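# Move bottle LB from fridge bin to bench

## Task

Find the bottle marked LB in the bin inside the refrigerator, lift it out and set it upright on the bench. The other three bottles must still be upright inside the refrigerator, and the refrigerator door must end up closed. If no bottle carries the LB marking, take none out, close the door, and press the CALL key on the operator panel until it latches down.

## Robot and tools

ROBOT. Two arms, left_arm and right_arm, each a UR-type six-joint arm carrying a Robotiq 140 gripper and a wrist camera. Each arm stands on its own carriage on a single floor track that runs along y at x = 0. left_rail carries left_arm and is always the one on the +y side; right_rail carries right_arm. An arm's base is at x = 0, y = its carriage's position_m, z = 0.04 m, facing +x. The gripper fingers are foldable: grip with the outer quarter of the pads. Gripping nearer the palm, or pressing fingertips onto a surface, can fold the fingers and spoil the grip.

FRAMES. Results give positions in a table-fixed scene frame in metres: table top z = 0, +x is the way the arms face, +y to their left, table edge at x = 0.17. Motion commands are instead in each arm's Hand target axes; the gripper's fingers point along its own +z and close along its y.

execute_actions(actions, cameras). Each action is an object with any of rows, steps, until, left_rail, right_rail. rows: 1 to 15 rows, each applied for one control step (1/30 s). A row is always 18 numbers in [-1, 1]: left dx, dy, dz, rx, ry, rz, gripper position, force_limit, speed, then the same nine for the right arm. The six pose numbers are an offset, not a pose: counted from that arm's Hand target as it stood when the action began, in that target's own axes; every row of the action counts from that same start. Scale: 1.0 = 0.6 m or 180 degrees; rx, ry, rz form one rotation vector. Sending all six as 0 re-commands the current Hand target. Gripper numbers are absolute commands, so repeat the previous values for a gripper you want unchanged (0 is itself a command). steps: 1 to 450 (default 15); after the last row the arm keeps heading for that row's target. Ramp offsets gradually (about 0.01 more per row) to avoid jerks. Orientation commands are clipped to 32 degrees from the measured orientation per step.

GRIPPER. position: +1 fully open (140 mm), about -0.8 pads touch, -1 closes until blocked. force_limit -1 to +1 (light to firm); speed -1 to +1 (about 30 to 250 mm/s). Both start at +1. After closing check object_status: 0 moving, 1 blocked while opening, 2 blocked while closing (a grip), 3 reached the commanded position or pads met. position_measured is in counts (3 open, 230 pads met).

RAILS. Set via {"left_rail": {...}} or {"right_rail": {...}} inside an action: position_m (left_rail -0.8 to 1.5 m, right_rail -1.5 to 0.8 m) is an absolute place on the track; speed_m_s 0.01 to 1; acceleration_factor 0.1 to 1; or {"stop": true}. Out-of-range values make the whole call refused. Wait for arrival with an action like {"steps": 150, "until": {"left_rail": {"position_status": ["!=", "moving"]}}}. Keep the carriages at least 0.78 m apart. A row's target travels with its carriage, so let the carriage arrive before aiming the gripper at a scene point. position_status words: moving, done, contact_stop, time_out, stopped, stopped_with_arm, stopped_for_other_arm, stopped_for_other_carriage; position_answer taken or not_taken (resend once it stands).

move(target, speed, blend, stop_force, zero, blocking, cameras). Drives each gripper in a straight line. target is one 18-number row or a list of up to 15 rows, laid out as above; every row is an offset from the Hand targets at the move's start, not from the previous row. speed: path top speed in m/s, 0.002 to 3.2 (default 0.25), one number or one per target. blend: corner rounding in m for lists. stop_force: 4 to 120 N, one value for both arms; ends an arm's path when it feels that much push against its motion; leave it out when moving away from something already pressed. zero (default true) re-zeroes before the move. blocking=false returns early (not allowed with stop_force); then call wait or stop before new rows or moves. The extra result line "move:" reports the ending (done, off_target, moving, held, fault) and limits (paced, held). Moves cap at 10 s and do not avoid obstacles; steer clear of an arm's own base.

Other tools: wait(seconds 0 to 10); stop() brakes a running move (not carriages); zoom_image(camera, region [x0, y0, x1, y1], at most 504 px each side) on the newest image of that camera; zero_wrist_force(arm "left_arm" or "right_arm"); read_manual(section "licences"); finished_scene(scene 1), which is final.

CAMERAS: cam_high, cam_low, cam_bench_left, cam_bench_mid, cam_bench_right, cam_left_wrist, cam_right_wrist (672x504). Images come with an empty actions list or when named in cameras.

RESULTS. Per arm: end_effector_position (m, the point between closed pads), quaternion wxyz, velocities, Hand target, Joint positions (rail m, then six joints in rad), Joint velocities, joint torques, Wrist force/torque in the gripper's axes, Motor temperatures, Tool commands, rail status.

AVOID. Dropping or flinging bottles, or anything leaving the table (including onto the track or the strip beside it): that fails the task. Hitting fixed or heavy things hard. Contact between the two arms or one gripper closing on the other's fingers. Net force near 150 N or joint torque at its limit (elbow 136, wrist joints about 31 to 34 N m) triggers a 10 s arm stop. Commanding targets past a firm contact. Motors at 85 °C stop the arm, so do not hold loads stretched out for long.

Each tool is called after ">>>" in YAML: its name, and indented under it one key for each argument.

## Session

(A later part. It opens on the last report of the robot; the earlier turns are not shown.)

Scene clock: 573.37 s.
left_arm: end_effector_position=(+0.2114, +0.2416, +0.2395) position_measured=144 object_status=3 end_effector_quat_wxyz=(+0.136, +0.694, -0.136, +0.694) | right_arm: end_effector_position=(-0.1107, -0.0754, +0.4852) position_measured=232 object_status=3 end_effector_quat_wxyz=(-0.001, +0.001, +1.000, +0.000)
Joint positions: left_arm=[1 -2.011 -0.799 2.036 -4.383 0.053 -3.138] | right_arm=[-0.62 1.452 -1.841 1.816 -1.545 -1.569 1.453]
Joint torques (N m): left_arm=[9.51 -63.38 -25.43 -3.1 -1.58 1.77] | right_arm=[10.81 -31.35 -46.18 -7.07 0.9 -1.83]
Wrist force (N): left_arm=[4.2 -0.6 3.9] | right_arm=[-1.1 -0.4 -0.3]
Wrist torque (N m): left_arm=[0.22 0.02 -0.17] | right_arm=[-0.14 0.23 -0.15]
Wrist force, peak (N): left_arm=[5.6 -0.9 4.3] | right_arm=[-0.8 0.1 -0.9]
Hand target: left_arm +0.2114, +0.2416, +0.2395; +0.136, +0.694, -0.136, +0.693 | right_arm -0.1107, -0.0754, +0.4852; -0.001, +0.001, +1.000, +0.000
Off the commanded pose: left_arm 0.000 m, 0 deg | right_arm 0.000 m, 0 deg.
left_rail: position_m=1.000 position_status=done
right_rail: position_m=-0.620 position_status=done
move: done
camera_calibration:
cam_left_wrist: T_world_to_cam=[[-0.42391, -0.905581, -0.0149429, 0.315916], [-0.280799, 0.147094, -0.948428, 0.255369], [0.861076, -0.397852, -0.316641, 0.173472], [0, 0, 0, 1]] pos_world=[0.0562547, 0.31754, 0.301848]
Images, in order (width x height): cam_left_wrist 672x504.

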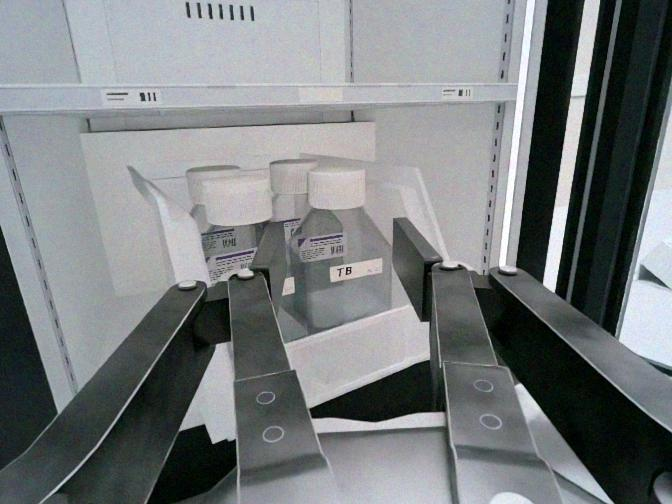

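>>> move:
  target: [-0.08,0,-0.015,0,0,0,-0.12,0,-1,0,0,0,0,0,0,-1,-1,-0.5]
  speed: 0.15
  cameras: ["cam_left_wrist"]

>>> zoom_image:
  camera: "cam_left_wrist"
  region: [260, 120, 420, 300]

Scene clock: 578.37 s.
left_arm: end_effector_position=(+0.2030, +0.2450, +0.1915) position_measured=144 object_status=3 end_effector_quat_wxyz=(+0.136, +0.694, -0.136, +0.694) | right_arm: end_effector_position=(-0.1107, -0.0754, +0.4852) position_measured=232 object_status=3 end_effector_quat_wxyz=(-0.001, +0.001, +1.000, +0.000)
Joint positions: left_arm=[1 -2.025 -0.716 2.019 -4.454 0.068 -3.133] | right_arm=[-0.62 1.452 -1.841 1.816 -1.545 -1.569 1.453]
Joint torques (N m): left_arm=[-13.86 -65.35 -22.88 -2.84 2.77 2.17] | right_arm=[10.1 -29.99 -46.33 -6.93 1.08 -1.98]
Wrist force (N): left_arm=[4.0 -0.9 3.5] | right_arm=[-0.7 -0.1 -0.4]
Wrist torque (N m): left_arm=[0.14 0.06 -0.18] | right_arm=[-0.07 0.14 -0.15]
Wrist force, peak (N): left_arm=[5.3 -0.6 4.1] | right_arm=[-1.0 -0.1 -0.4]
Hand target: left_arm +0.2030, +0.2450, +0.1915; +0.136, +0.694, -0.136, +0.693 | right_arm -0.1107, -0.0754, +0.4852; -0.001, +0.001, +1.000, +0.000
Off the commanded pose: left_arm 0.000 m, 0 deg | right_arm 0.000 m, 0 deg.
left_rail: position_m=1.000 position_status=done
right_rail: position_m=-0.620 position_status=done
move: done
camera_calibration:
cam_left_wrist: T_world_to_cam=[[-0.423864, -0.905603, -0.0149248, 0.31476], [-0.281176, 0.147232, -0.948295, 0.207048], [0.860976, -0.397752, -0.31704, 0.166879], [0, 0, 0, 1]] pos_world=[0.0479537, 0.32094, 0.253948]
Images, in order (width x height): cam_left_wrist 672x504.

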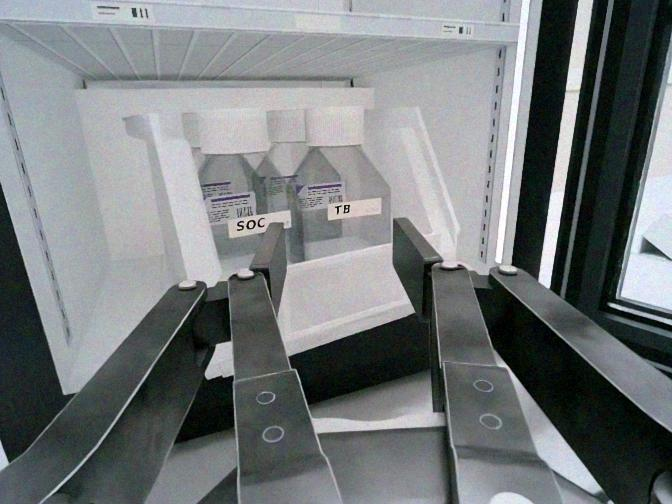

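Scaled by 2.800 from the camera's 672x504 image, which has a finer 960x720 frame.

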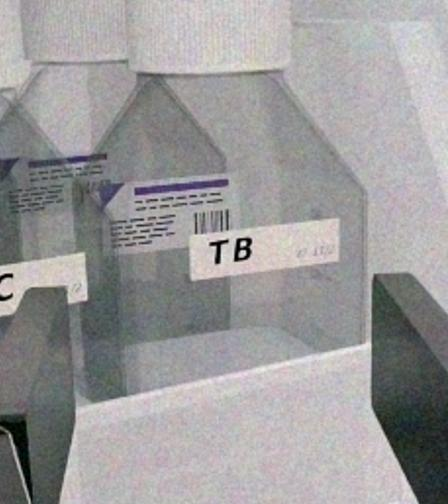

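>>> move:
  target: [-0.03,0,0.0,0,0,0,-0.12,0,-1,0,0,0,0,0,0,-1,-1,-0.5]
  speed: 0.15
  cameras: ["cam_left_wrist"]

>>> zoom_image:
  camera: "cam_left_wrist"
  region: [260, 80, 420, 260]

Scene clock: 582.97 s.
left_arm: end_effector_position=(+0.2030, +0.2449, +0.1907) position_measured=144 object_status=3 end_effector_quat_wxyz=(+0.136, +0.694, -0.136, +0.694) | right_arm: end_effector_position=(-0.1107, -0.0754, +0.4852) position_measured=232 object_status=3 end_effector_quat_wxyz=(-0.001, +0.001, +1.000, +0.000)
Joint positions: left_arm=[1 -2.025 -0.715 2.019 -4.455 0.068 -3.132] | right_arm=[-0.62 1.452 -1.841 1.816 -1.545 -1.569 1.453]
Joint torques (N m): left_arm=[-10.57 -97.21 -2.57 2.26 2.41 2.16] | right_arm=[10.72 -30.17 -46.08 -7.04 0.94 -1.84]
Wrist force (N): left_arm=[4.4 -0.4 3.7] | right_arm=[-0.3 -0.4 -0.3]
Wrist torque (N m): left_arm=[0.23 -0.02 -0.17] | right_arm=[-0.15 0.06 -0.14]
Wrist force, peak (N): left_arm=[5.0 -0.6 3.6] | right_arm=[-1.1 -0.4 -0.1]
Hand target: left_arm +0.2030, +0.2450, +0.1908; +0.136, +0.694, -0.136, +0.694 (not the last commanded pose) | right_arm -0.1107, -0.0754, +0.4852; -0.001, +0.001, +1.000, +0.000
Off the commanded pose: left_arm 0.017 m, 0 deg | right_arm 0.000 m, 0 deg.
left_rail: position_m=1.000 position_status=done
right_rail: position_m=-0.620 position_status=done
move: held (left_arm; a check stopped the path); limits=held
pose unreachable (left arm): on one or more control steps of this call, first in action 0 (counted from 0), this arm could not follow its commanded pose, so it was not sent that pose on those steps. It may still have moved: this result reports where it is.
cause: moving toward the commanded pose would bring a part of the arm (just beyond joint 5 (wrist 1)) too close to the robot's own body.
camera_calibration:
cam_left_wrist: T_world_to_cam=[[-0.42389, -0.905589, -0.0150109, 0.314633], [-0.281139, 0.147315, -0.948293, 0.206153], [0.860975, -0.397752, -0.317041, 0.166641], [0, 0, 0, 1]] pos_world=[0.0478539, 0.32084, 0.253048]
Images, in order (width x height): cam_left_wrist 672x504.

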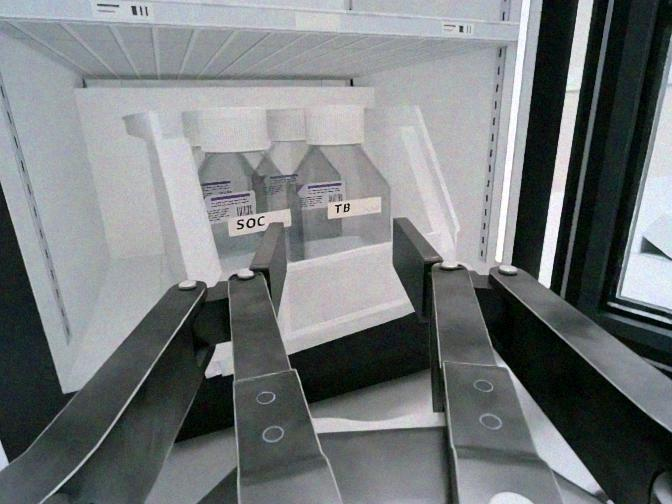

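Scaled by 2.800 from the camera's 672x504 image, which has a finer 960x720 frame.

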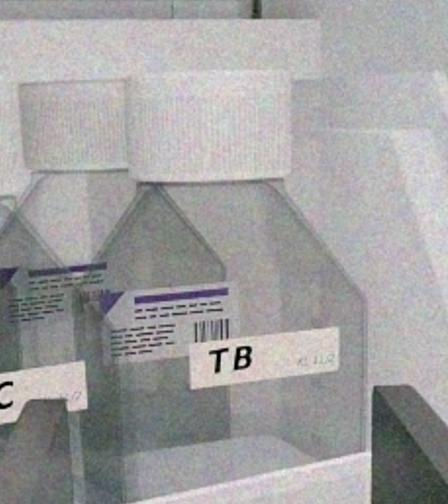

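>>> move:
  target: [0.005,0.116,0.09,0.189,0,0,-0.12,0,-1,0,0,0,0,0,0,-1,-1,-0.5]
  speed: 0.12
  cameras: ["cam_left_wrist"]

>>> zoom_image:
  camera: "cam_left_wrist"
  region: [260, 80, 420, 260]

Scene clock: 594.00 s.
left_arm: end_effector_position=(+0.2268, +0.1602, +0.1938) position_measured=144 object_status=3 end_effector_quat_wxyz=(-0.073, +0.704, +0.073, +0.703) | right_arm: end_effector_position=(-0.1107, -0.0754, +0.4852) position_measured=232 object_status=3 end_effector_quat_wxyz=(-0.001, +0.001, +1.000, +0.000)
Joint positions: left_arm=[1 -1.879 -0.503 1.387 -4.027 0.515 -3.14] | right_arm=[-0.62 1.452 -1.841 1.816 -1.545 -1.569 1.453]
Joint torques (N m): left_arm=[13.25 -92.14 -39.28 6.27 2.57 -2.33] | right_arm=[11.43 -31.11 -46.51 -7.03 0.86 -1.63]
Wrist force (N): left_arm=[3.7 -0.4 3.4] | right_arm=[-0.7 -0.3 -0.4]
Wrist torque (N m): left_arm=[0.20 0.13 -0.05] | right_arm=[-0.13 0.15 -0.15]
Wrist force, peak (N): left_arm=[4.4 -1.8 3.8] | right_arm=[-1.4 0.0 -0.6]
Hand target: left_arm +0.2268, +0.1601, +0.1938; -0.073, +0.704, +0.073, +0.703 | right_arm -0.1107, -0.0754, +0.4852; -0.001, +0.001, +1.000, +0.000
Off the commanded pose: left_arm 0.000 m, 0 deg | right_arm 0.000 m, 0 deg.
left_rail: position_m=1.000 position_status=done
right_rail: position_m=-0.620 position_status=done
move: done
camera_calibration:
cam_left_wrist: T_world_to_cam=[[0.155131, -0.987773, -0.0154337, 0.129925], [-0.315616, -0.0347518, -0.94825, 0.265317], [0.93612, 0.151974, -0.317148, 0.00838177], [0, 0, 0, 1]] pos_world=[0.0557365, 0.136283, 0.25625]
Images, in order (width x height): cam_left_wrist 672x504.

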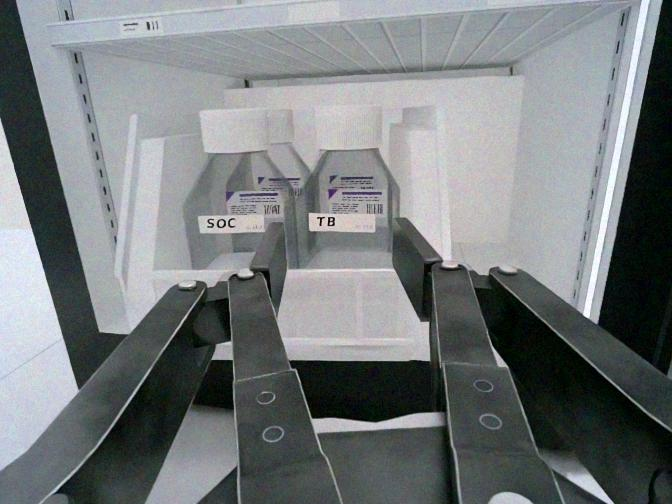

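Scaled by 2.800 from the camera's 672x504 image, which has a finer 960x720 frame.

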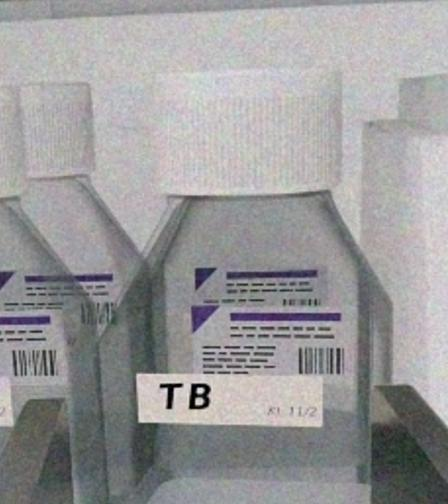

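>>> move:
  target:
    - [0.103,0.042,0.03,0,0,0,-0.1,0,-1,0,0,0,0,0,0,-1,-1,-0.5]
    - [0.103,0.042,0.14,0,0,0,-0.1,0,-1,0,0,0,0,0,0,-1,-1,-0.5]
  speed: 0.1
  cameras: ["cam_left_wrist"]

>>> zoom_image:
  camera: "cam_left_wrist"
  region: [260, 180, 440, 380]

Scene clock: 605.13 s.
left_arm: end_effector_position=(+0.3140, +0.1527, +0.2555) position_measured=141 object_status=3 end_effector_quat_wxyz=(-0.073, +0.704, +0.073, +0.703) | right_arm: end_effector_position=(-0.1107, -0.0754, +0.4852) position_measured=232 object_status=3 end_effector_quat_wxyz=(-0.001, +0.001, +1.000, +0.000)
Joint positions: left_arm=[1 -1.783 -0.578 1.403 -3.968 0.419 -3.14] | right_arm=[-0.62 1.452 -1.841 1.816 -1.545 -1.569 1.453]
Joint torques (N m): left_arm=[14.15 -126.24 -22.01 -1.29 -2.46 1.2] | right_arm=[11.32 -30.79 -46.6 -6.98 0.83 -1.74]
Wrist force (N): left_arm=[3.7 0.6 0.2] | right_arm=[-0.6 -0.1 -0.4]
Wrist torque (N m): left_arm=[0.09 0.03 -0.01] | right_arm=[-0.08 0.13 -0.14]
Wrist force, peak (N): left_arm=[5.2 -0.3 3.6] | right_arm=[-1.1 0.2 -0.2]
Hand target: left_arm +0.3142, +0.1528, +0.2555; -0.073, +0.704, +0.073, +0.703 | right_arm -0.1107, -0.0754, +0.4852; -0.001, +0.001, +1.000, +0.000
Off the commanded pose: left_arm 0.000 m, 0 deg | right_arm 0.000 m, 0 deg.
left_rail: position_m=1.000 position_status=done
right_rail: position_m=-0.620 position_status=done
move: done
camera_calibration:
cam_left_wrist: T_world_to_cam=[[0.155368, -0.987737, -0.0153936, 0.109989], [-0.315621, -0.034868, -0.948245, 0.351102], [0.936079, 0.152185, -0.317167, -0.0525698], [0, 0, 0, 1]] pos_world=[0.142936, 0.128883, 0.31795]
Images, in order (width x height): cam_left_wrist 672x504.

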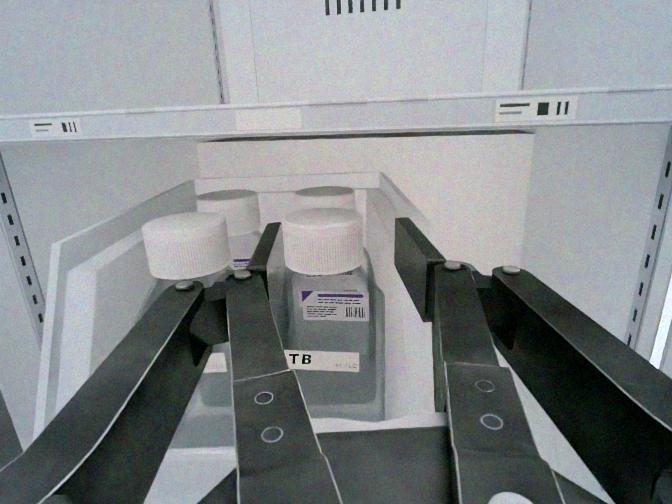

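Scaled by 2.520 from the camera's 672x504 image, which has a finer 960x720 frame.

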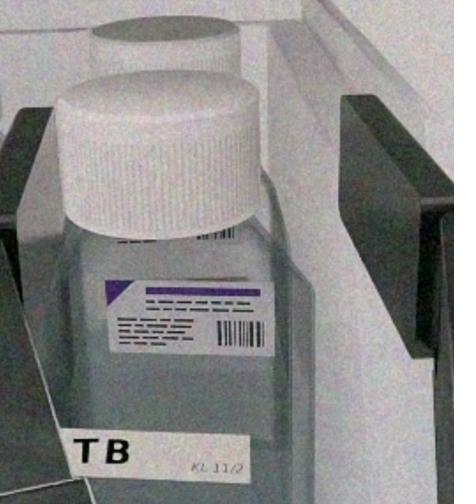

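>>> move:
  target:
    - [0.0,0,-0.04,0,0,0,-0.1,0,-1,0,0,0,0,0,0,-1,-1,-0.5]
    - [0.028,-0.019,-0.04,0,0,0,-0.1,0,-1,0,0,0,0,0,0,-1,-1,-0.5]
    - [0.028,-0.019,0.03,0,0,0,-0.1,0,-1,0,0,0,0,0,0,-1,-1,-0.5]
  speed: 0.1
  cameras: ["cam_left_wrist"]

>>> zoom_image:
  camera: "cam_left_wrist"
  region: [260, 200, 440, 400]

Scene clock: 611.10 s.
left_arm: end_effector_position=(+0.3293, +0.1676, +0.2723) position_measured=141 object_status=3 end_effector_quat_wxyz=(-0.073, +0.704, +0.073, +0.703) | right_arm: end_effector_position=(-0.1107, -0.0754, +0.4852) position_measured=232 object_status=3 end_effector_quat_wxyz=(-0.001, +0.001, +1.000, +0.000)
Joint positions: left_arm=[1 -1.769 -0.616 1.446 -3.974 0.406 -3.14] | right_arm=[-0.62 1.452 -1.841 1.816 -1.545 -1.569 1.453]
Joint torques (N m): left_arm=[12.29 -124.72 -22.88 -1.33 -2.91 1.06] | right_arm=[10.66 -32.2 -46.4 -6.81 0.8 -1.71]
Wrist force (N): left_arm=[4.1 -0.4 3.0] | right_arm=[-0.7 -0.3 -0.2]
Wrist torque (N m): left_arm=[0.22 0.10 0.00] | right_arm=[-0.12 0.16 -0.15]
Wrist force, peak (N): left_arm=[4.0 -0.8 4.5] | right_arm=[-1.2 0.0 -0.3]
Hand target: left_arm +0.3295, +0.1676, +0.2723; -0.073, +0.704, +0.073, +0.703 | right_arm -0.1107, -0.0754, +0.4852; -0.001, +0.001, +1.000, +0.000
Off the commanded pose: left_arm 0.000 m, 0 deg | right_arm 0.000 m, 0 deg.
left_rail: position_m=1.000 position_status=done
right_rail: position_m=-0.620 position_status=done
move: done
camera_calibration:
cam_left_wrist: T_world_to_cam=[[0.155368, -0.987737, -0.0153936, 0.122489], [-0.315621, -0.034868, -0.948245, 0.372377], [0.936079, 0.152185, -0.317167, -0.0638158], [0, 0, 0, 1]] pos_world=[0.158236, 0.143683, 0.33475]
Images, in order (width x height): cam_left_wrist 672x504.

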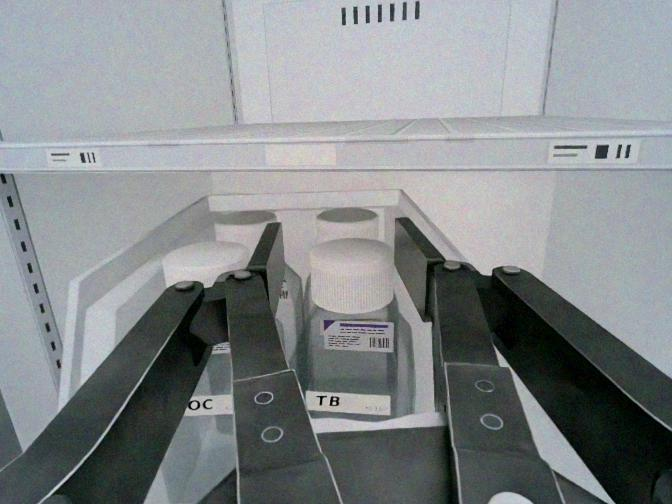

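Scaled by 2.520 from the camera's 672x504 image, which has a finer 960x720 frame.

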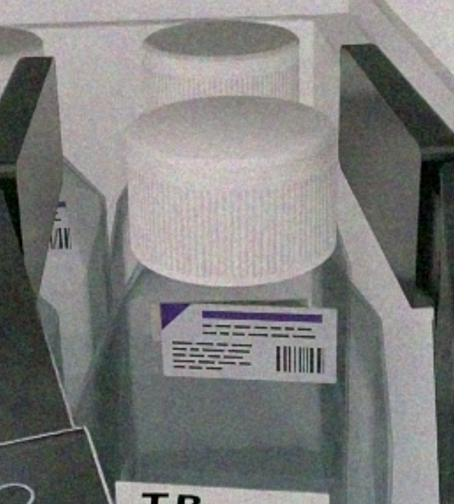

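>>> move:
  target:
    - [0.02,0,-0.2,0,0,0,-1,-1,-0.5,0,0,0,0,0,0,-1,-1,-0.5]
    - [0.096,-0.1785,-0.22,0,0,0,-1,-1,-0.5,0,0,0,0,0,0,-1,-1,-0.5]
    - [0.096,-0.1785,-0.183,0.1957,-0.2881,-0.4203,-1,-1,-0.5,0,0,0,0,0,0,-1,-1,-0.5]
  speed: 0.25
  blend: [0.02,0.02,0]
  cameras: ["cam_left_wrist"]

Scene clock: 637.77 s.
left_arm: end_effector_position=(+0.2001, +0.2499, +0.3300) position_measured=232 object_status=3 end_effector_quat_wxyz=(+0.200, +0.679, +0.677, +0.202) | right_arm: end_effector_position=(-0.1107, -0.0754, +0.4852) position_measured=232 object_status=3 end_effector_quat_wxyz=(-0.001, +0.001, +1.000, +0.000)
Joint positions: left_arm=[1 -1.786 -1.06 1.337 -4.849 1.01 -3.394] | right_arm=[-0.62 1.452 -1.841 1.816 -1.545 -1.569 1.453]
Joint torques (N m): left_arm=[14.63 -102.24 -32.63 1.77 1.09 -2.35] | right_arm=[11.63 -31.88 -46.25 -6.86 0.72 -1.63]
Wrist force (N): left_arm=[0.9 2.8 -0.3] | right_arm=[-0.3 -0.1 -0.2]
Wrist torque (N m): left_arm=[0.38 -0.03 -0.07] | right_arm=[-0.08 0.06 -0.15]
Wrist force, peak (N): left_arm=[4.4 -1.1 5.6] | right_arm=[-1.2 0.3 -0.2]
Hand target: left_arm +0.2001, +0.2499, +0.3300; +0.200, +0.679, +0.677, +0.202 | right_arm -0.1107, -0.0754, +0.4852; -0.001, +0.001, +1.000, +0.000
Off the commanded pose: left_arm 0.000 m, 0 deg | right_arm 0.000 m, 0 deg.
left_rail: position_m=1.000 position_status=done
right_rail: position_m=-0.620 position_status=done
move: done
camera_calibration:
cam_left_wrist: T_world_to_cam=[[0.80942, -0.0186076, 0.586935, -0.347101], [-0.198884, -0.949115, 0.244184, 0.200708], [0.552525, -0.31438, -0.771934, 0.406276], [0, 0, 0, 1]] pos_world=[0.0963911, 0.311761, 0.468334]
Images, in order (width x height): cam_left_wrist 672x504.

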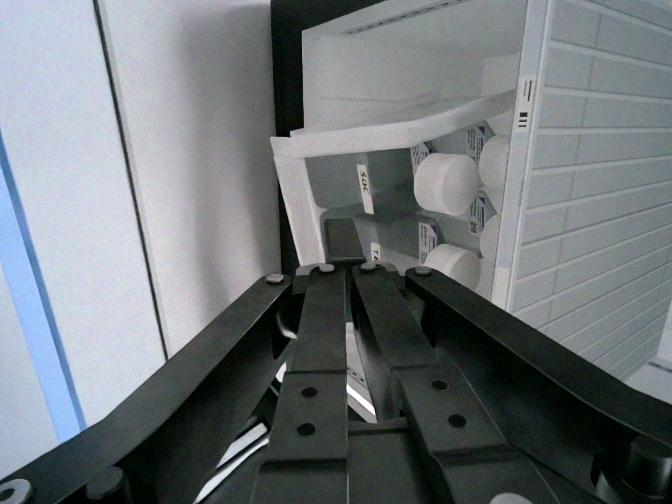

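>>> move:
  target:
    - [-0.0417,0.0015,0.12,0,0,0,-1,-1,-0.5,0,0,0,0,0,0,-1,-1,-0.5]
    - [-0.0417,0.027,0.252,0,0,0,-1,-1,-0.5,0,0,0,0,0,0,-1,-1,-0.5]
  speed: 0.15
  blend: [0.02,0]

>>> move:
  target: [0,-0.0222,0.0573,0,0,0,-1,-1,-0.5,0,0,0,0,0,0,-1,-1,-0.5]
  speed: 0.05
  stop_force: 8
  cameras: ["cam_left_wrist"]

Scene clock: 648.53 s.
left_arm: end_effector_position=(+0.2959, +0.2251, +0.2121) position_measured=232 object_status=3 end_effector_quat_wxyz=(+0.200, +0.679, +0.677, +0.202) | right_arm: end_effector_position=(-0.1107, -0.0754, +0.4852) position_measured=232 object_status=3 end_effector_quat_wxyz=(-0.001, +0.001, +1.000, +0.000)
Joint positions: left_arm=[1 -1.654 -0.945 1.353 -5.064 0.997 -3.239] | right_arm=[-0.62 1.452 -1.841 1.816 -1.545 -1.569 1.453]
Joint torques (N m): left_arm=[12.61 -77.28 -31.21 1.48 -4.95 2.18] | right_arm=[9.86 -32.23 -46.59 -6.84 0.67 -1.31]
Wrist force (N): left_arm=[0.9 2.6 -0.2] | right_arm=[-0.9 -0.1 -0.5]
Wrist torque (N m): left_arm=[0.35 -0.05 -0.18] | right_arm=[-0.09 0.21 -0.14]
Wrist force, peak (N): left_arm=[1.1 3.4 -2.7] | right_arm=[-0.7 -0.9 -0.8]
Hand target: left_arm +0.2960, +0.2251, +0.2120; +0.200, +0.679, +0.677, +0.202 | right_arm -0.1107, -0.0754, +0.4852; -0.001, +0.001, +1.000, +0.000
Off the commanded pose: left_arm 0.000 m, 0 deg | right_arm 0.000 m, 0 deg.
left_rail: position_m=1.000 position_status=done
right_rail: position_m=-0.620 position_status=done
move: done

Scene clock: 650.33 s.
left_arm: end_effector_position=(+0.3036, +0.2252, +0.1759) position_measured=232 object_status=3 end_effector_quat_wxyz=(+0.200, +0.679, +0.677, +0.202) | right_arm: end_effector_position=(-0.1107, -0.0754, +0.4852) position_measured=232 object_status=3 end_effector_quat_wxyz=(-0.001, +0.001, +1.000, +0.000)
Joint positions: left_arm=[1 -1.644 -0.919 1.376 -5.12 0.996 -3.227] | right_arm=[-0.62 1.452 -1.841 1.816 -1.545 -1.569 1.453]
Joint torques (N m): left_arm=[11.39 -76.05 -29.98 1.42 -5.14 2.35] | right_arm=[10.91 -31.84 -46.05 -6.54 0.73 -1.28]
Wrist force (N): left_arm=[1.1 2.8 -0.1] | right_arm=[-0.5 -0.4 -0.1]
Wrist torque (N m): left_arm=[0.40 -0.09 -0.17] | right_arm=[-0.15 0.11 -0.15]
Wrist force, peak (N): left_arm=[1.1 2.8 -0.1] | right_arm=[-0.7 -0.6 -0.6]
Hand target: left_arm +0.3036, +0.2252, +0.1759; +0.200, +0.679, +0.677, +0.202 | right_arm -0.1107, -0.0754, +0.4852; -0.001, +0.001, +1.000, +0.000
Off the commanded pose: left_arm 0.000 m, 0 deg | right_arm 0.000 m, 0 deg.
left_rail: position_m=1.000 position_status=done
right_rail: position_m=-0.620 position_status=done
move: done
camera_calibration:
cam_left_wrist: T_world_to_cam=[[0.809483, -0.0183692, 0.586855, -0.340944], [-0.198803, -0.949047, 0.244514, 0.235433], [0.552462, -0.314598, -0.77189, 0.222463], [0, 0, 0, 1]] pos_world=[0.199891, 0.28716, 0.314235]
Images, in order (width x height): cam_left_wrist 672x504.

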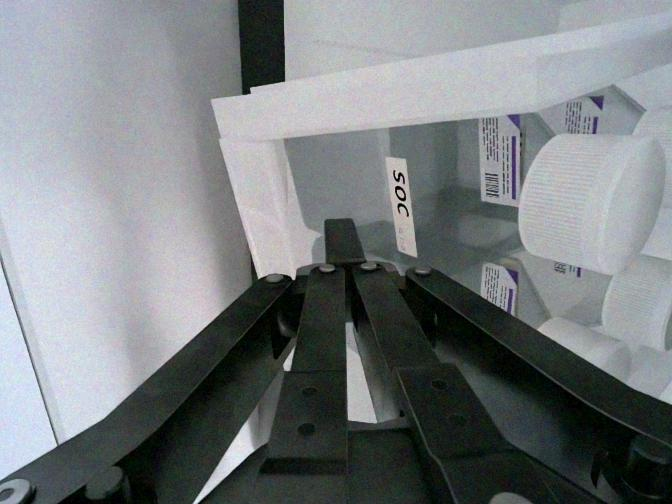

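>>> move:
  target: [0,-0.0768,-0.05,0,0,0,-1,-1,-0.5,0,0,0,0,0,0,-1,-1,-0.5]
  speed: 0.04
  stop_force: 30
  cameras: ["cam_left_wrist"]

Scene clock: 655.10 s.
left_arm: end_effector_position=(+0.2486, +0.2253, +0.1759) position_measured=232 object_status=3 end_effector_quat_wxyz=(+0.200, +0.679, +0.677, +0.202) | right_arm: end_effector_position=(-0.1107, -0.0754, +0.4852) position_measured=232 object_status=3 end_effector_quat_wxyz=(-0.001, +0.001, +1.000, +0.000)
Joint positions: left_arm=[1 -1.715 -0.925 1.398 -5.089 1.002 -3.312] | right_arm=[-0.62 1.452 -1.841 1.816 -1.545 -1.569 1.453]
Joint torques (N m): left_arm=[-17.43 -108.39 -30.37 10.3 1.76 -2.07] | right_arm=[11.23 -32.93 -45.95 -6.67 0.45 -1.33]
Wrist force (N): left_arm=[1.1 6.8 3.0] | right_arm=[-0.5 -0.1 -0.4]
Wrist torque (N m): left_arm=[0.36 0.02 -0.11] | right_arm=[-0.09 0.11 -0.15]
Wrist force, peak (N): left_arm=[1.2 8.1 3.8] | right_arm=[-1.0 -0.3 -0.7]
Hand target: left_arm +0.2486, +0.2253, +0.1759; +0.200, +0.679, +0.677, +0.202 | right_arm -0.1107, -0.0754, +0.4852; -0.001, +0.001, +1.000, +0.000
Off the commanded pose: left_arm 0.000 m, 0 deg | right_arm 0.000 m, 0 deg.
left_rail: position_m=1.000 position_status=done
right_rail: position_m=-0.620 position_status=done
move: done
camera_calibration:
cam_left_wrist: T_world_to_cam=[[0.809483, -0.0183692, 0.586855, -0.296421], [-0.198803, -0.949047, 0.244514, 0.224594], [0.552462, -0.314598, -0.77189, 0.25288], [0, 0, 0, 1]] pos_world=[0.144891, 0.28726, 0.314235]
Images, in order (width x height): cam_left_wrist 672x504.

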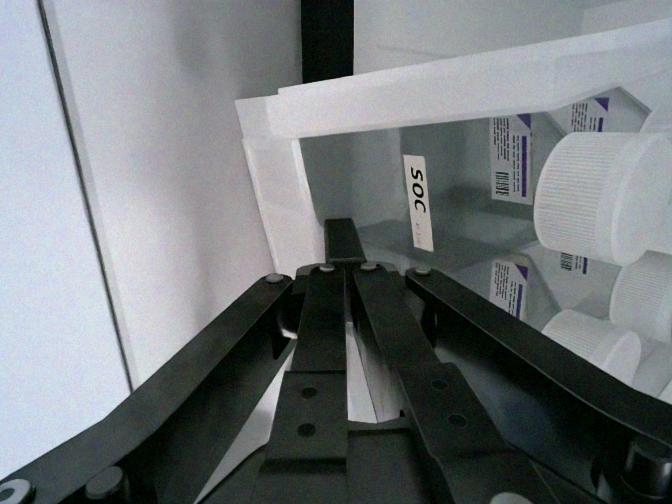

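>>> move:
  target:
    - [0,0,-0.1,0,0,0,-1,-1,-0.5,0,0,0,0,0,0,-1,-1,-0.5]
    - [0,-0.0664,-0.23,0,0,0,-1,-1,-0.5,0,0,0,0,0,0,-1,-1,-0.5]
    - [-0.117,-0.0664,-0.230,-0.1957,0.2881,0.4203,-0.1,-0.5,0,0,0,0,0,0,0,-1,-1,-0.5]
  speed: [0.1,0.25,0.3]
  blend: [0.01,0.03,0]
  cameras: ["cam_left_wrist"]

Scene clock: 664.90 s.
left_arm: end_effector_position=(+0.1399, +0.1549, +0.2697) position_measured=141 object_status=0 end_effector_quat_wxyz=(-0.073, +0.704, +0.073, +0.703) | right_arm: end_effector_position=(-0.1107, -0.0754, +0.4852) position_measured=232 object_status=3 end_effector_quat_wxyz=(-0.001, +0.001, +1.000, +0.000)
Joint positions: left_arm=[1 -1.966 -0.575 1.358 -3.927 0.602 -3.14] | right_arm=[-0.62 1.452 -1.841 1.816 -1.545 -1.569 1.453]
Joint torques (N m): left_arm=[-12.39 -125.52 -24.22 6.31 -2.89 -1.17] | right_arm=[10.82 -33.18 -46.22 -6.61 0.6 -1.15]
Wrist force (N): left_arm=[4.2 -1.1 3.4] | right_arm=[-0.6 0.0 -0.1]
Wrist torque (N m): left_arm=[0.03 0.02 -0.18] | right_arm=[-0.06 0.13 -0.16]
Wrist force, peak (N): left_arm=[1.6 7.0 3.8] | right_arm=[-1.1 -0.3 -0.5]
Hand target: left_arm +0.1399, +0.1549, +0.2697; -0.073, +0.704, +0.073, +0.703 | right_arm -0.1107, -0.0754, +0.4852; -0.001, +0.001, +1.000, +0.000
Off the commanded pose: left_arm 0.000 m, 0 deg | right_arm 0.000 m, 0 deg.
left_rail: position_m=1.000 position_status=done
right_rail: position_m=-0.620 position_status=done
move: done
camera_calibration:
cam_left_wrist: T_world_to_cam=[[0.155336, -0.98774, -0.0154869, 0.139444], [-0.315637, -0.0347709, -0.948243, 0.309617], [0.936079, 0.152185, -0.317169, 0.114446], [0, 0, 0, 1]] pos_world=[-0.0310643, 0.131083, 0.33205]
Images, in order (width x height): cam_left_wrist 672x504.

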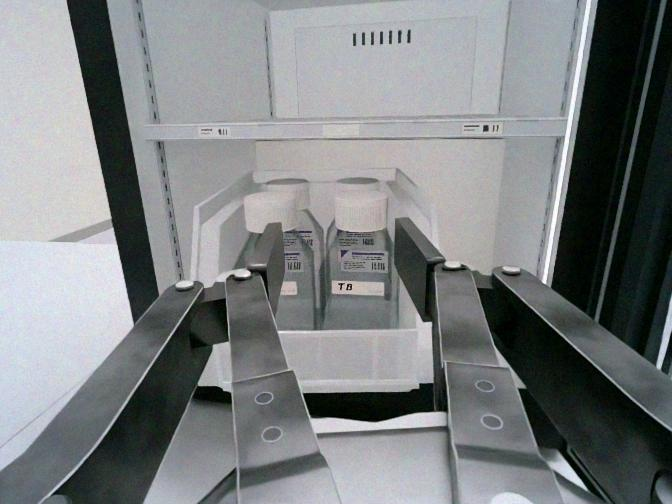

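>>> move:
  target:
    - [-0.0253,0.0458,0.102,0,0,0,-0.1,-0.5,0,0,0,0,0,0,0,-1,-1,-0.5]
    - [-0.0253,0.0458,0.2687,0,0,0,-0.1,-0.5,0,0,0,0,0,0,0,-1,-1,-0.5]
  speed: [0.2,0.07]
  cameras: ["cam_left_wrist"]

Scene clock: 671.57 s.
left_arm: end_effector_position=(+0.3031, +0.1611, +0.2544) position_measured=141 object_status=3 end_effector_quat_wxyz=(-0.073, +0.704, +0.073, +0.703) | right_arm: end_effector_position=(-0.1107, -0.0754, +0.4852) position_measured=232 object_status=3 end_effector_quat_wxyz=(-0.001, +0.001, +1.000, +0.000)
Joint positions: left_arm=[1 -1.797 -0.586 1.424 -3.981 0.433 -3.14] | right_arm=[-0.62 1.452 -1.841 1.816 -1.545 -1.569 1.453]
Joint torques (N m): left_arm=[12.67 -125.14 -21.7 -1.2 -2.94 1.01] | right_arm=[10.66 -33.26 -45.73 -6.64 0.46 -1.26]
Wrist force (N): left_arm=[4.1 -0.6 3.2] | right_arm=[-0.5 -0.3 -0.2]
Wrist torque (N m): left_arm=[0.18 0.12 -0.13] | right_arm=[-0.13 0.10 -0.15]
Wrist force, peak (N): left_arm=[3.9 0.2 4.6] | right_arm=[-1.1 0.2 -0.8]
Hand target: left_arm +0.3033, +0.1611, +0.2544; -0.073, +0.704, +0.073, +0.703 | right_arm -0.1107, -0.0754, +0.4852; -0.001, +0.001, +1.000, +0.000
Off the commanded pose: left_arm 0.000 m, 0 deg | right_arm 0.000 m, 0 deg.
left_rail: position_m=1.000 position_status=done
right_rail: position_m=-0.620 position_status=done
move: done
camera_calibration:
cam_left_wrist: T_world_to_cam=[[0.155368, -0.987737, -0.0153936, 0.119847], [-0.315621, -0.034868, -0.948245, 0.346844], [0.936079, 0.152185, -0.317167, -0.0441039], [0, 0, 0, 1]] pos_world=[0.132136, 0.137183, 0.31675]
Images, in order (width x height): cam_left_wrist 672x504.

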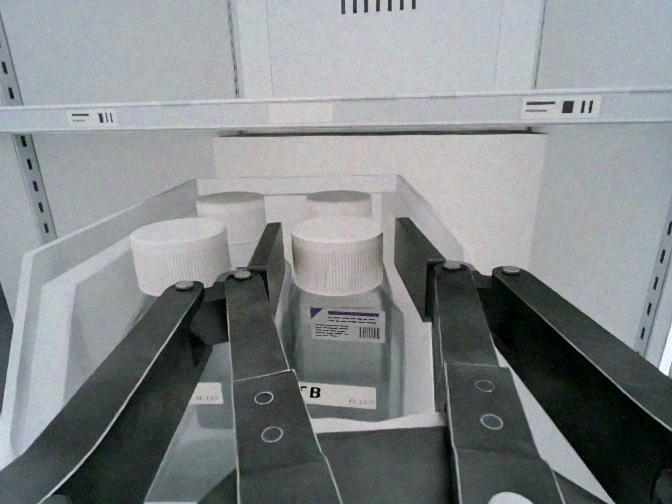

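>>> execute_actions:
  actions:
    - {"rows":[[0.003,0,0.01,0,0,0,-0.1,-0.5,-1,0,0,0,0,0,0,-1,-1,-0.5]],"steps":15}
    - {"rows":[[0,0,0,0,0,0,-1,0,-1,0,0,0,0,0,0,-1,-1,-0.5]],"steps":60}

>>> move:
  target:
    - [0.015,0,0,0,0,0,-1,0,-1,0,0,0,0,0,0,-1,-1,-0.5]
    - [0.02,0,-0.018,0,0,0,-1,0,-1,0,0,0,0,0,0,-1,-1,-0.5]
    - [0.06,0,-0.019,0,0,0,-1,0,-1,0,0,0,0,0,0,-1,-1,-0.5]
  speed: 0.04
  blend: [0.003,0.003,0]
  cameras: ["cam_left_wrist"]

Scene clock: 677.90 s.
left_arm: end_effector_position=(+0.3092, +0.1624, +0.2562) position_measured=161 object_status=2 end_effector_quat_wxyz=(-0.073, +0.704, +0.073, +0.703) | right_arm: end_effector_position=(-0.1107, -0.0754, +0.4852) position_measured=232 object_status=3 end_effector_quat_wxyz=(-0.001, +0.001, +1.000, +0.000)
Joint positions: left_arm=[1 -1.79 -0.59 1.428 -3.982 0.426 -3.14] | right_arm=[-0.62 1.452 -1.841 1.816 -1.545 -1.569 1.453]
Joint torques (N m): left_arm=[12.81 -114.16 -29.47 0.13 -3.74 0.7] | right_arm=[10.17 -32.79 -46 -6.45 0.56 -1.36]
Wrist force (N): left_arm=[2.5 -4.0 2.4] | right_arm=[-0.7 -0.2 -0.1]
Wrist torque (N m): left_arm=[0.26 0.05 0.07] | right_arm=[-0.12 0.14 -0.15]
Wrist force, peak (N): left_arm=[6.4 -5.9 1.8] | right_arm=[-1.1 -0.5 -0.2]
Hand target: left_arm +0.3092, +0.1624, +0.2562; -0.073, +0.704, +0.073, +0.703 | right_arm -0.1107, -0.0754, +0.4852; -0.001, +0.001, +1.000, +0.000
Off the commanded pose: left_arm 0.000 m, 0 deg | right_arm 0.000 m, 0 deg.
left_rail: position_m=1.000 position_status=done
right_rail: position_m=-0.620 position_status=done

Scene clock: 679.37 s.
left_arm: end_effector_position=(+0.2981, +0.1600, +0.2920) position_measured=161 object_status=2 end_effector_quat_wxyz=(-0.073, +0.704, +0.073, +0.703) | right_arm: end_effector_position=(-0.1107, -0.0754, +0.4852) position_measured=232 object_status=3 end_effector_quat_wxyz=(-0.001, +0.001, +1.000, +0.000)
Joint positions: left_arm=[1 -1.802 -0.63 1.428 -3.942 0.438 -3.14] | right_arm=[-0.62 1.452 -1.841 1.816 -1.545 -1.569 1.453]
Joint torques (N m): left_arm=[-15.38 -124.9 -25.94 6.75 1.64 -1.36] | right_arm=[11.03 -33.24 -45.79 -6.37 0.48 -1.15]
Wrist force (N): left_arm=[-0.3 -2.7 3.4] | right_arm=[-0.6 -0.2 -0.2]
Wrist torque (N m): left_arm=[0.32 0.03 0.05] | right_arm=[-0.12 0.13 -0.15]
Wrist force, peak (N): left_arm=[-0.1 -4.7 4.5] | right_arm=[-1.0 -0.1 -0.5]
Hand target: left_arm +0.2981, +0.1600, +0.2922; -0.073, +0.704, +0.073, +0.703 | right_arm -0.1107, -0.0754, +0.4852; -0.001, +0.001, +1.000, +0.000
Off the commanded pose: left_arm 0.000 m, 0 deg | right_arm 0.000 m, 0 deg.
left_rail: position_m=1.000 position_status=done
right_rail: position_m=-0.620 position_status=done
move: done
camera_calibration:
cam_left_wrist: T_world_to_cam=[[0.155331, -0.987741, -0.0155025, 0.120274], [-0.31564, -0.0347546, -0.948242, 0.38084], [0.936079, 0.152185, -0.317169, -0.0272515], [0, 0, 0, 1]] pos_world=[0.127036, 0.136183, 0.35435]
Images, in order (width x height): cam_left_wrist 672x504.

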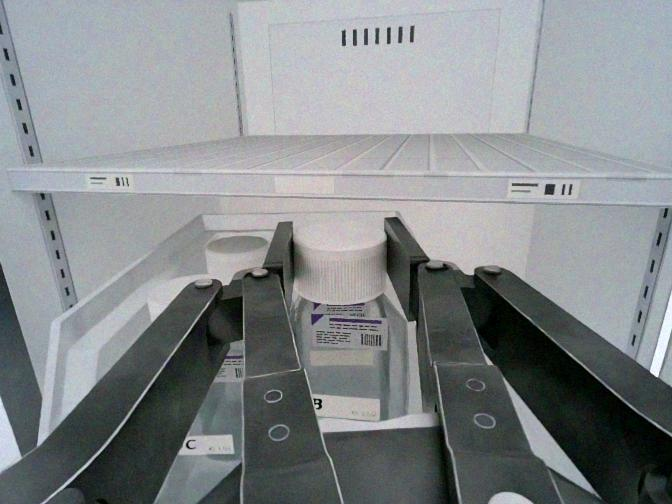

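>>> zoom_image:
  camera: "cam_left_wrist"
  region: [290, 290, 420, 430]

Scaled by 3.600 from the camera's 672x504 image, which has a finer 960x720 frame.

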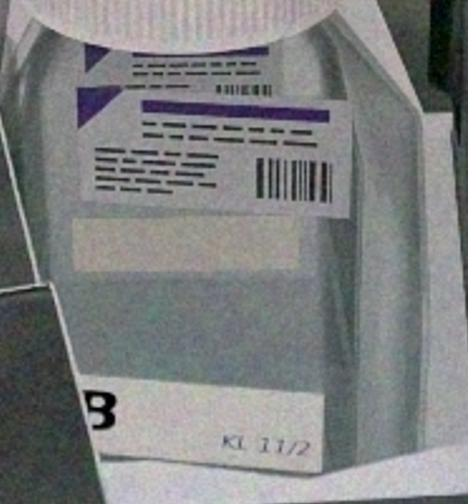

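>>> move:
  target:
    - [0.075,0,0,0,0,0,-1,0,-1,0,0,0,0,0,0,-1,-1,-0.5]
    - [0.075,0,-0.218,0,0,0,-1,0,-1,0,0,0,0,0,0,-1,-1,-0.5]
    - [-0.047,0,-0.23,0,0,0,-1,0,-1,0,0,0,0,0,0,-1,-1,-0.5]
    - [-0.047,0.134,-0.254,-0.066,0,0,-1,0,-1,0,0,0,0,0,0,-1,-1,-0.5]
  speed: 0.1
  blend: [0.005,0.02,0.02,0]
  cameras: ["cam_left_wrist"]

Scene clock: 693.43 s.
left_arm: end_effector_position=(+0.1654, +0.0502, +0.2641) position_measured=232 object_status=3 end_effector_quat_wxyz=(+0.000, +0.707, +0.000, +0.707) | right_arm: end_effector_position=(-0.1107, -0.0754, +0.4852) position_measured=232 object_status=3 end_effector_quat_wxyz=(-0.001, +0.001, +1.000, +0.000)
Joint positions: left_arm=[1 -1.934 -0.53 1.271 -3.885 0.363 -3.14] | right_arm=[-0.62 1.452 -1.841 1.816 -1.545 -1.569 1.453]
Joint torques (N m): left_arm=[13.28 -96.99 -44.85 5.5 -2.68 1.05] | right_arm=[10.26 -33.69 -45.3 -6.39 0.35 -1.07]
Wrist force (N): left_arm=[4.9 -0.6 3.5] | right_arm=[-0.3 0.2 -0.4]
Wrist torque (N m): left_arm=[0.13 -0.12 -0.14] | right_arm=[-0.02 0.06 -0.15]
Wrist force, peak (N): left_arm=[-26.3 -0.6 1.5] | right_arm=[-0.9 0.2 -0.8]
Hand target: left_arm +0.1654, +0.0501, +0.2641; +0.000, +0.707, +0.000, +0.707 | right_arm -0.1107, -0.0754, +0.4852; -0.001, +0.001, +1.000, +0.000
Off the commanded pose: left_arm 0.000 m, 0 deg | right_arm 0.000 m, 0 deg.
left_rail: position_m=1.000 position_status=done
right_rail: position_m=-0.620 position_status=done
move: done
camera_calibration:
cam_left_wrist: T_world_to_cam=[[-0.0510756, -0.998578, -0.0152826, 0.066492], [-0.316042, 0.0306774, -0.948249, 0.305565], [0.947369, -0.0436024, -0.317159, 0.112819], [0, 0, 0, 1]] pos_world=[-0.00691341, 0.0619426, 0.326549]
Images, in order (width x height): cam_left_wrist 672x504.

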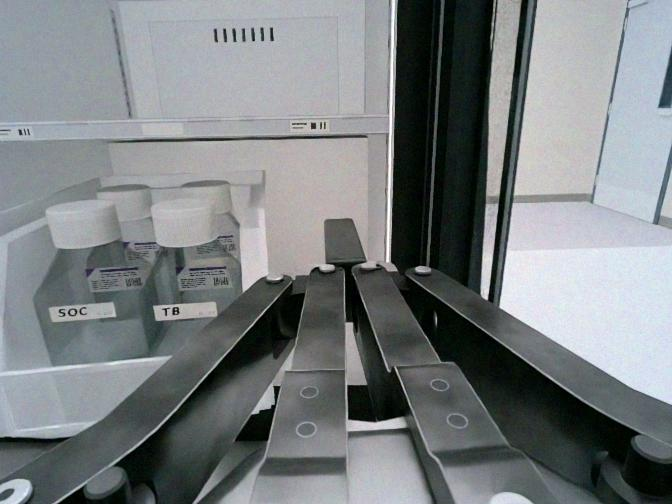

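>>> move:
  target: [0.01,-0.175,-0.042,0.066,0,0,-0.1,-0.5,0,0,0,0,0,0,0,-1,-1,-0.5]
  speed: 0.2
  cameras: ["cam_left_wrist"]

Scene clock: 705.60 s.
left_arm: end_effector_position=(+0.1403, +0.1549, +0.2701) position_measured=141 object_status=3 end_effector_quat_wxyz=(-0.073, +0.704, +0.073, +0.703) | right_arm: end_effector_position=(-0.1107, -0.0754, +0.4852) position_measured=232 object_status=3 end_effector_quat_wxyz=(-0.001, +0.001, +1.000, +0.000)
Joint positions: left_arm=[1 -1.966 -0.575 1.359 -3.927 0.602 -3.14] | right_arm=[-0.62 1.452 -1.841 1.816 -1.545 -1.569 1.453]
Joint torques (N m): left_arm=[-13.43 -126.96 -24.17 -1.24 2.65 -0.52] | right_arm=[9.85 -33.91 -45.07 -6.37 0.44 -0.9]
Wrist force (N): left_arm=[4.5 -0.8 3.6] | right_arm=[-0.5 -0.2 -0.3]
Wrist torque (N m): left_arm=[0.10 -0.05 -0.18] | right_arm=[-0.10 0.10 -0.15]
Wrist force, peak (N): left_arm=[4.9 2.0 3.6] | right_arm=[-1.2 0.2 -0.4]
Hand target: left_arm +0.1403, +0.1550, +0.2701; -0.073, +0.704, +0.073, +0.703 | right_arm -0.1107, -0.0754, +0.4852; -0.001, +0.001, +1.000, +0.000
Off the commanded pose: left_arm 0.000 m, 0 deg | right_arm 0.000 m, 0 deg.
left_rail: position_m=1.000 position_status=done
right_rail: position_m=-0.620 position_status=done
move: done
camera_calibration:
cam_left_wrist: T_world_to_cam=[[0.155136, -0.987773, -0.0154181, 0.13938], [-0.315614, -0.0347681, -0.948251, 0.310189], [0.93612, 0.151974, -0.317148, 0.114345], [0, 0, 0, 1]] pos_world=[-0.0307635, 0.131083, 0.33255]
Images, in order (width x height): cam_left_wrist 672x504.

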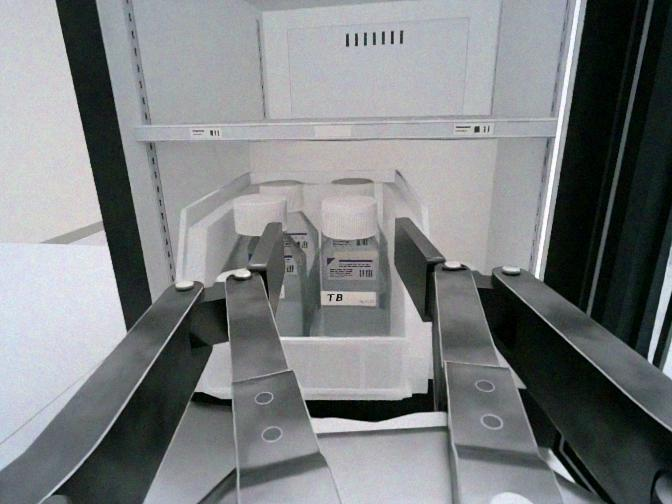

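>>> move:
  target:
    - [-0.0243,0.0248,0.05,0,0,0,-0.1,-0.5,0,0,0,0,0,0,0,-1,-1,-0.5]
    - [-0.0243,0.0248,0.216,0,0,0,-0.1,-0.5,0,0,0,0,0,0,0,-1,-1,-0.5]
  speed: [0.2,0.08]
  blend: [0.02,0]
  cameras: ["cam_left_wrist"]

Scene clock: 712.87 s.
left_arm: end_effector_position=(+0.2699, +0.1671, +0.2554) position_measured=141 object_status=3 end_effector_quat_wxyz=(-0.073, +0.704, +0.073, +0.703) | right_arm: end_effector_position=(-0.1107, -0.0754, +0.4852) position_measured=232 object_status=3 end_effector_quat_wxyz=(-0.001, +0.001, +1.000, +0.000)
Joint positions: left_arm=[1 -1.834 -0.592 1.436 -3.987 0.471 -3.14] | right_arm=[-0.62 1.452 -1.841 1.816 -1.545 -1.569 1.453]
Joint torques (N m): left_arm=[11.12 -122.08 -21.91 -1.26 -3.33 1.09] | right_arm=[10.56 -34.59 -44.79 -6.53 0.37 -1.01]
Wrist force (N): left_arm=[4.8 -0.8 3.5] | right_arm=[-0.6 0.1 -0.1]
Wrist torque (N m): left_arm=[0.14 -0.05 -0.15] | right_arm=[-0.04 0.12 -0.15]
Wrist force, peak (N): left_arm=[6.1 -1.2 1.9] | right_arm=[-1.0 0.3 -0.6]
Hand target: left_arm +0.2702, +0.1671, +0.2554; -0.073, +0.704, +0.073, +0.703 | right_arm -0.1107, -0.0754, +0.4852; -0.001, +0.001, +1.000, +0.000
Off the commanded pose: left_arm 0.000 m, 0 deg | right_arm 0.000 m, 0 deg.
left_rail: position_m=1.000 position_status=done
right_rail: position_m=-0.620 position_status=done
move: done; blend cut to 0.0183 m at target 1
camera_calibration:
cam_left_wrist: T_world_to_cam=[[0.155368, -0.987737, -0.0153936, 0.130964], [-0.315621, -0.034868, -0.948245, 0.337586], [0.936079, 0.152185, -0.317167, -0.0134967], [0, 0, 0, 1]] pos_world=[0.0988356, 0.143183, 0.31785]
Images, in order (width x height): cam_left_wrist 672x504.

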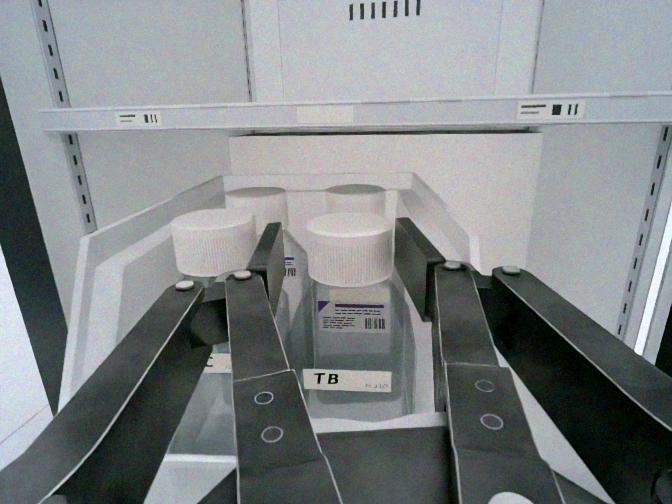

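>>> move:
  target: [0.006,0.009,0.0375,0,0,0,-0.1,-0.5,0,0,0,0,0,0,0,-1,-1,-0.5]
  speed: 0.06

>>> execute_actions:
  actions:
    - {"rows":[[0,0,0,0,0,0,-1,0,-1,0,0,0,0,0,0,-1,-1,-0.5]],"steps":60}
  cameras: ["cam_left_wrist"]

>>> move:
  target:
    - [0.012,0,0,0,0,0,-1,0,-1,0,0,0,0,0,0,-1,-1,-0.5]
    - [0.03,0,-0.028,0,0.033,0,-1,0,-1,0,0,0,0,0,0,-1,-1,-0.5]
  speed: 0.04
  blend: [0.003,0]
  cameras: ["cam_left_wrist"]

Scene clock: 719.47 s.
left_arm: end_effector_position=(+0.2931, +0.1665, +0.2590) position_measured=141 object_status=3 end_effector_quat_wxyz=(-0.073, +0.704, +0.073, +0.703) | right_arm: end_effector_position=(-0.1107, -0.0754, +0.4852) position_measured=232 object_status=3 end_effector_quat_wxyz=(-0.001, +0.001, +1.000, +0.000)
Joint positions: left_arm=[1 -1.809 -0.597 1.438 -3.984 0.445 -3.14] | right_arm=[-0.62 1.452 -1.841 1.816 -1.545 -1.569 1.453]
Joint torques (N m): left_arm=[13.43 -123.6 -21.94 5.87 -2.9 1.05] | right_arm=[10.03 -34.45 -45.09 -6.36 0.55 -0.87]
Wrist force (N): left_arm=[5.0 -0.6 3.3] | right_arm=[-0.7 -0.1 -0.4]
Wrist torque (N m): left_arm=[0.19 -0.09 -0.13] | right_arm=[-0.08 0.15 -0.15]
Wrist force, peak (N): left_arm=[5.2 -0.4 3.6] | right_arm=[-1.2 0.0 -0.2]
Hand target: left_arm +0.2933, +0.1665, +0.2590; -0.073, +0.704, +0.073, +0.703 | right_arm -0.1107, -0.0754, +0.4852; -0.001, +0.001, +1.000, +0.000
Off the commanded pose: left_arm 0.000 m, 0 deg | right_arm 0.000 m, 0 deg.
left_rail: position_m=1.000 position_status=done
right_rail: position_m=-0.620 position_status=done
move: done

Scene clock: 721.67 s.
left_arm: end_effector_position=(+0.2933, +0.1665, +0.2590) position_measured=161 object_status=2 end_effector_quat_wxyz=(-0.073, +0.704, +0.073, +0.703) | right_arm: end_effector_position=(-0.1107, -0.0754, +0.4852) position_measured=232 object_status=3 end_effector_quat_wxyz=(-0.001, +0.001, +1.000, +0.000)
Joint positions: left_arm=[1 -1.809 -0.597 1.438 -3.984 0.445 -3.14] | right_arm=[-0.62 1.452 -1.841 1.816 -1.545 -1.569 1.453]
Joint torques (N m): left_arm=[13.12 -122.64 -24.27 2.05 1.4 -0.44] | right_arm=[9.57 -34.72 -45.19 -6.28 0.53 -1.1]
Wrist force (N): left_arm=[5.4 -0.5 2.7] | right_arm=[-0.4 0.0 -0.2]
Wrist torque (N m): left_arm=[0.19 -0.01 -0.03] | right_arm=[-0.06 0.09 -0.15]
Wrist force, peak (N): left_arm=[5.9 -0.5 2.8] | right_arm=[-1.1 -0.1 -0.8]
Hand target: left_arm +0.2933, +0.1665, +0.2590; -0.073, +0.704, +0.073, +0.703 | right_arm -0.1107, -0.0754, +0.4852; -0.001, +0.001, +1.000, +0.000
Off the commanded pose: left_arm 0.000 m, 0 deg | right_arm 0.000 m, 0 deg.
left_rail: position_m=1.000 position_status=done
right_rail: position_m=-0.620 position_status=done
camera_calibration:
cam_left_wrist: T_world_to_cam=[[0.155336, -0.98774, -0.0154869, 0.126826], [-0.315637, -0.0347709, -0.948243, 0.348353], [0.936079, 0.152185, -0.317169, -0.0341673], [0, 0, 0, 1]] pos_world=[0.122236, 0.142583, 0.32145]
Images, in order (width x height): cam_left_wrist 672x504.

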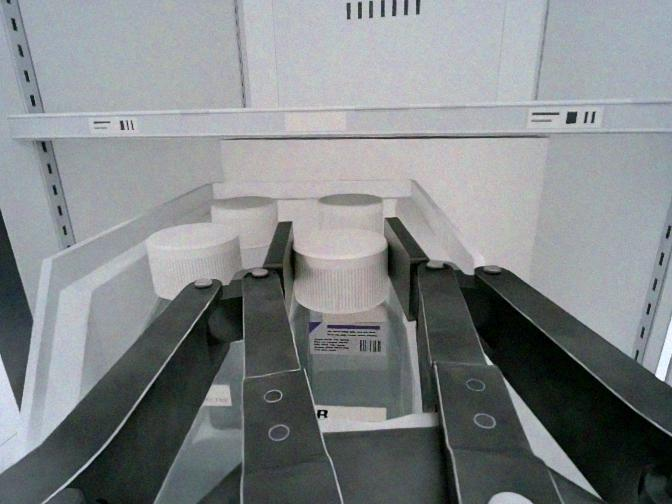

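Scene clock: 723.67 s.
left_arm: end_effector_position=(+0.2769, +0.1630, +0.2770) position_measured=161 object_status=2 end_effector_quat_wxyz=(-0.077, +0.666, +0.069, +0.739) | right_arm: end_effector_position=(-0.1107, -0.0754, +0.4852) position_measured=232 object_status=3 end_effector_quat_wxyz=(-0.001, +0.001, +1.000, +0.000)
Joint positions: left_arm=[1 -1.824 -0.605 1.494 -3.802 0.471 -3.346] | right_arm=[-0.62 1.452 -1.841 1.816 -1.545 -1.569 1.453]
Joint torques (N m): left_arm=[-13.79 -92.21 -21.2 5.12 4.14 -2.48] | right_arm=[10.66 -34.93 -45.76 -6.43 0.39 -0.94]
Wrist force (N): left_arm=[0.8 -0.5 3.5] | right_arm=[-0.8 -0.3 -0.5]
Wrist torque (N m): left_arm=[0.26 -0.06 -0.06] | right_arm=[-0.11 0.17 -0.15]
Wrist force, peak (N): left_arm=[5.5 -0.4 2.6] | right_arm=[-1.2 -0.1 -0.6]
Hand target: left_arm +0.2769, +0.1630, +0.2770; -0.077, +0.666, +0.069, +0.739 | right_arm -0.1107, -0.0754, +0.4852; -0.001, +0.001, +1.000, +0.000
Off the commanded pose: left_arm 0.000 m, 0 deg | right_arm 0.000 m, 0 deg.
left_rail: position_m=1.000 position_status=done
right_rail: position_m=-0.620 position_status=done
move: done
camera_calibration:
cam_left_wrist: T_world_to_cam=[[0.157162, -0.987357, -0.0206366, 0.127125], [-0.218061, -0.0143139, -0.97583, 0.33738], [0.963198, 0.157863, -0.217554, -0.0486319], [0, 0, 0, 1]] pos_world=[0.100432, 0.138024, 0.321269]
Images, in order (width x height): cam_left_wrist 672x504.

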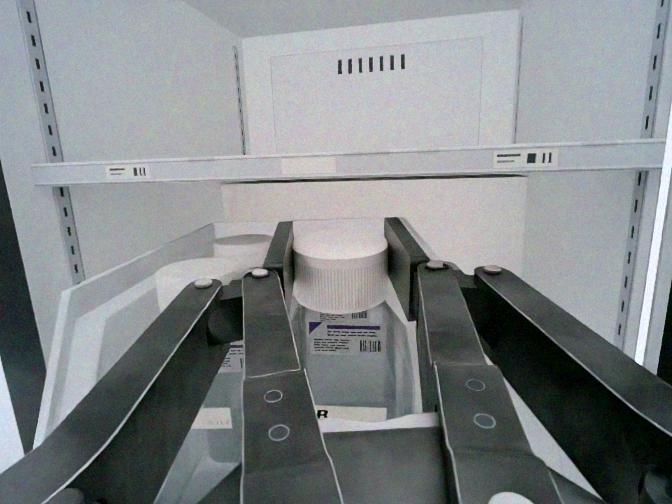

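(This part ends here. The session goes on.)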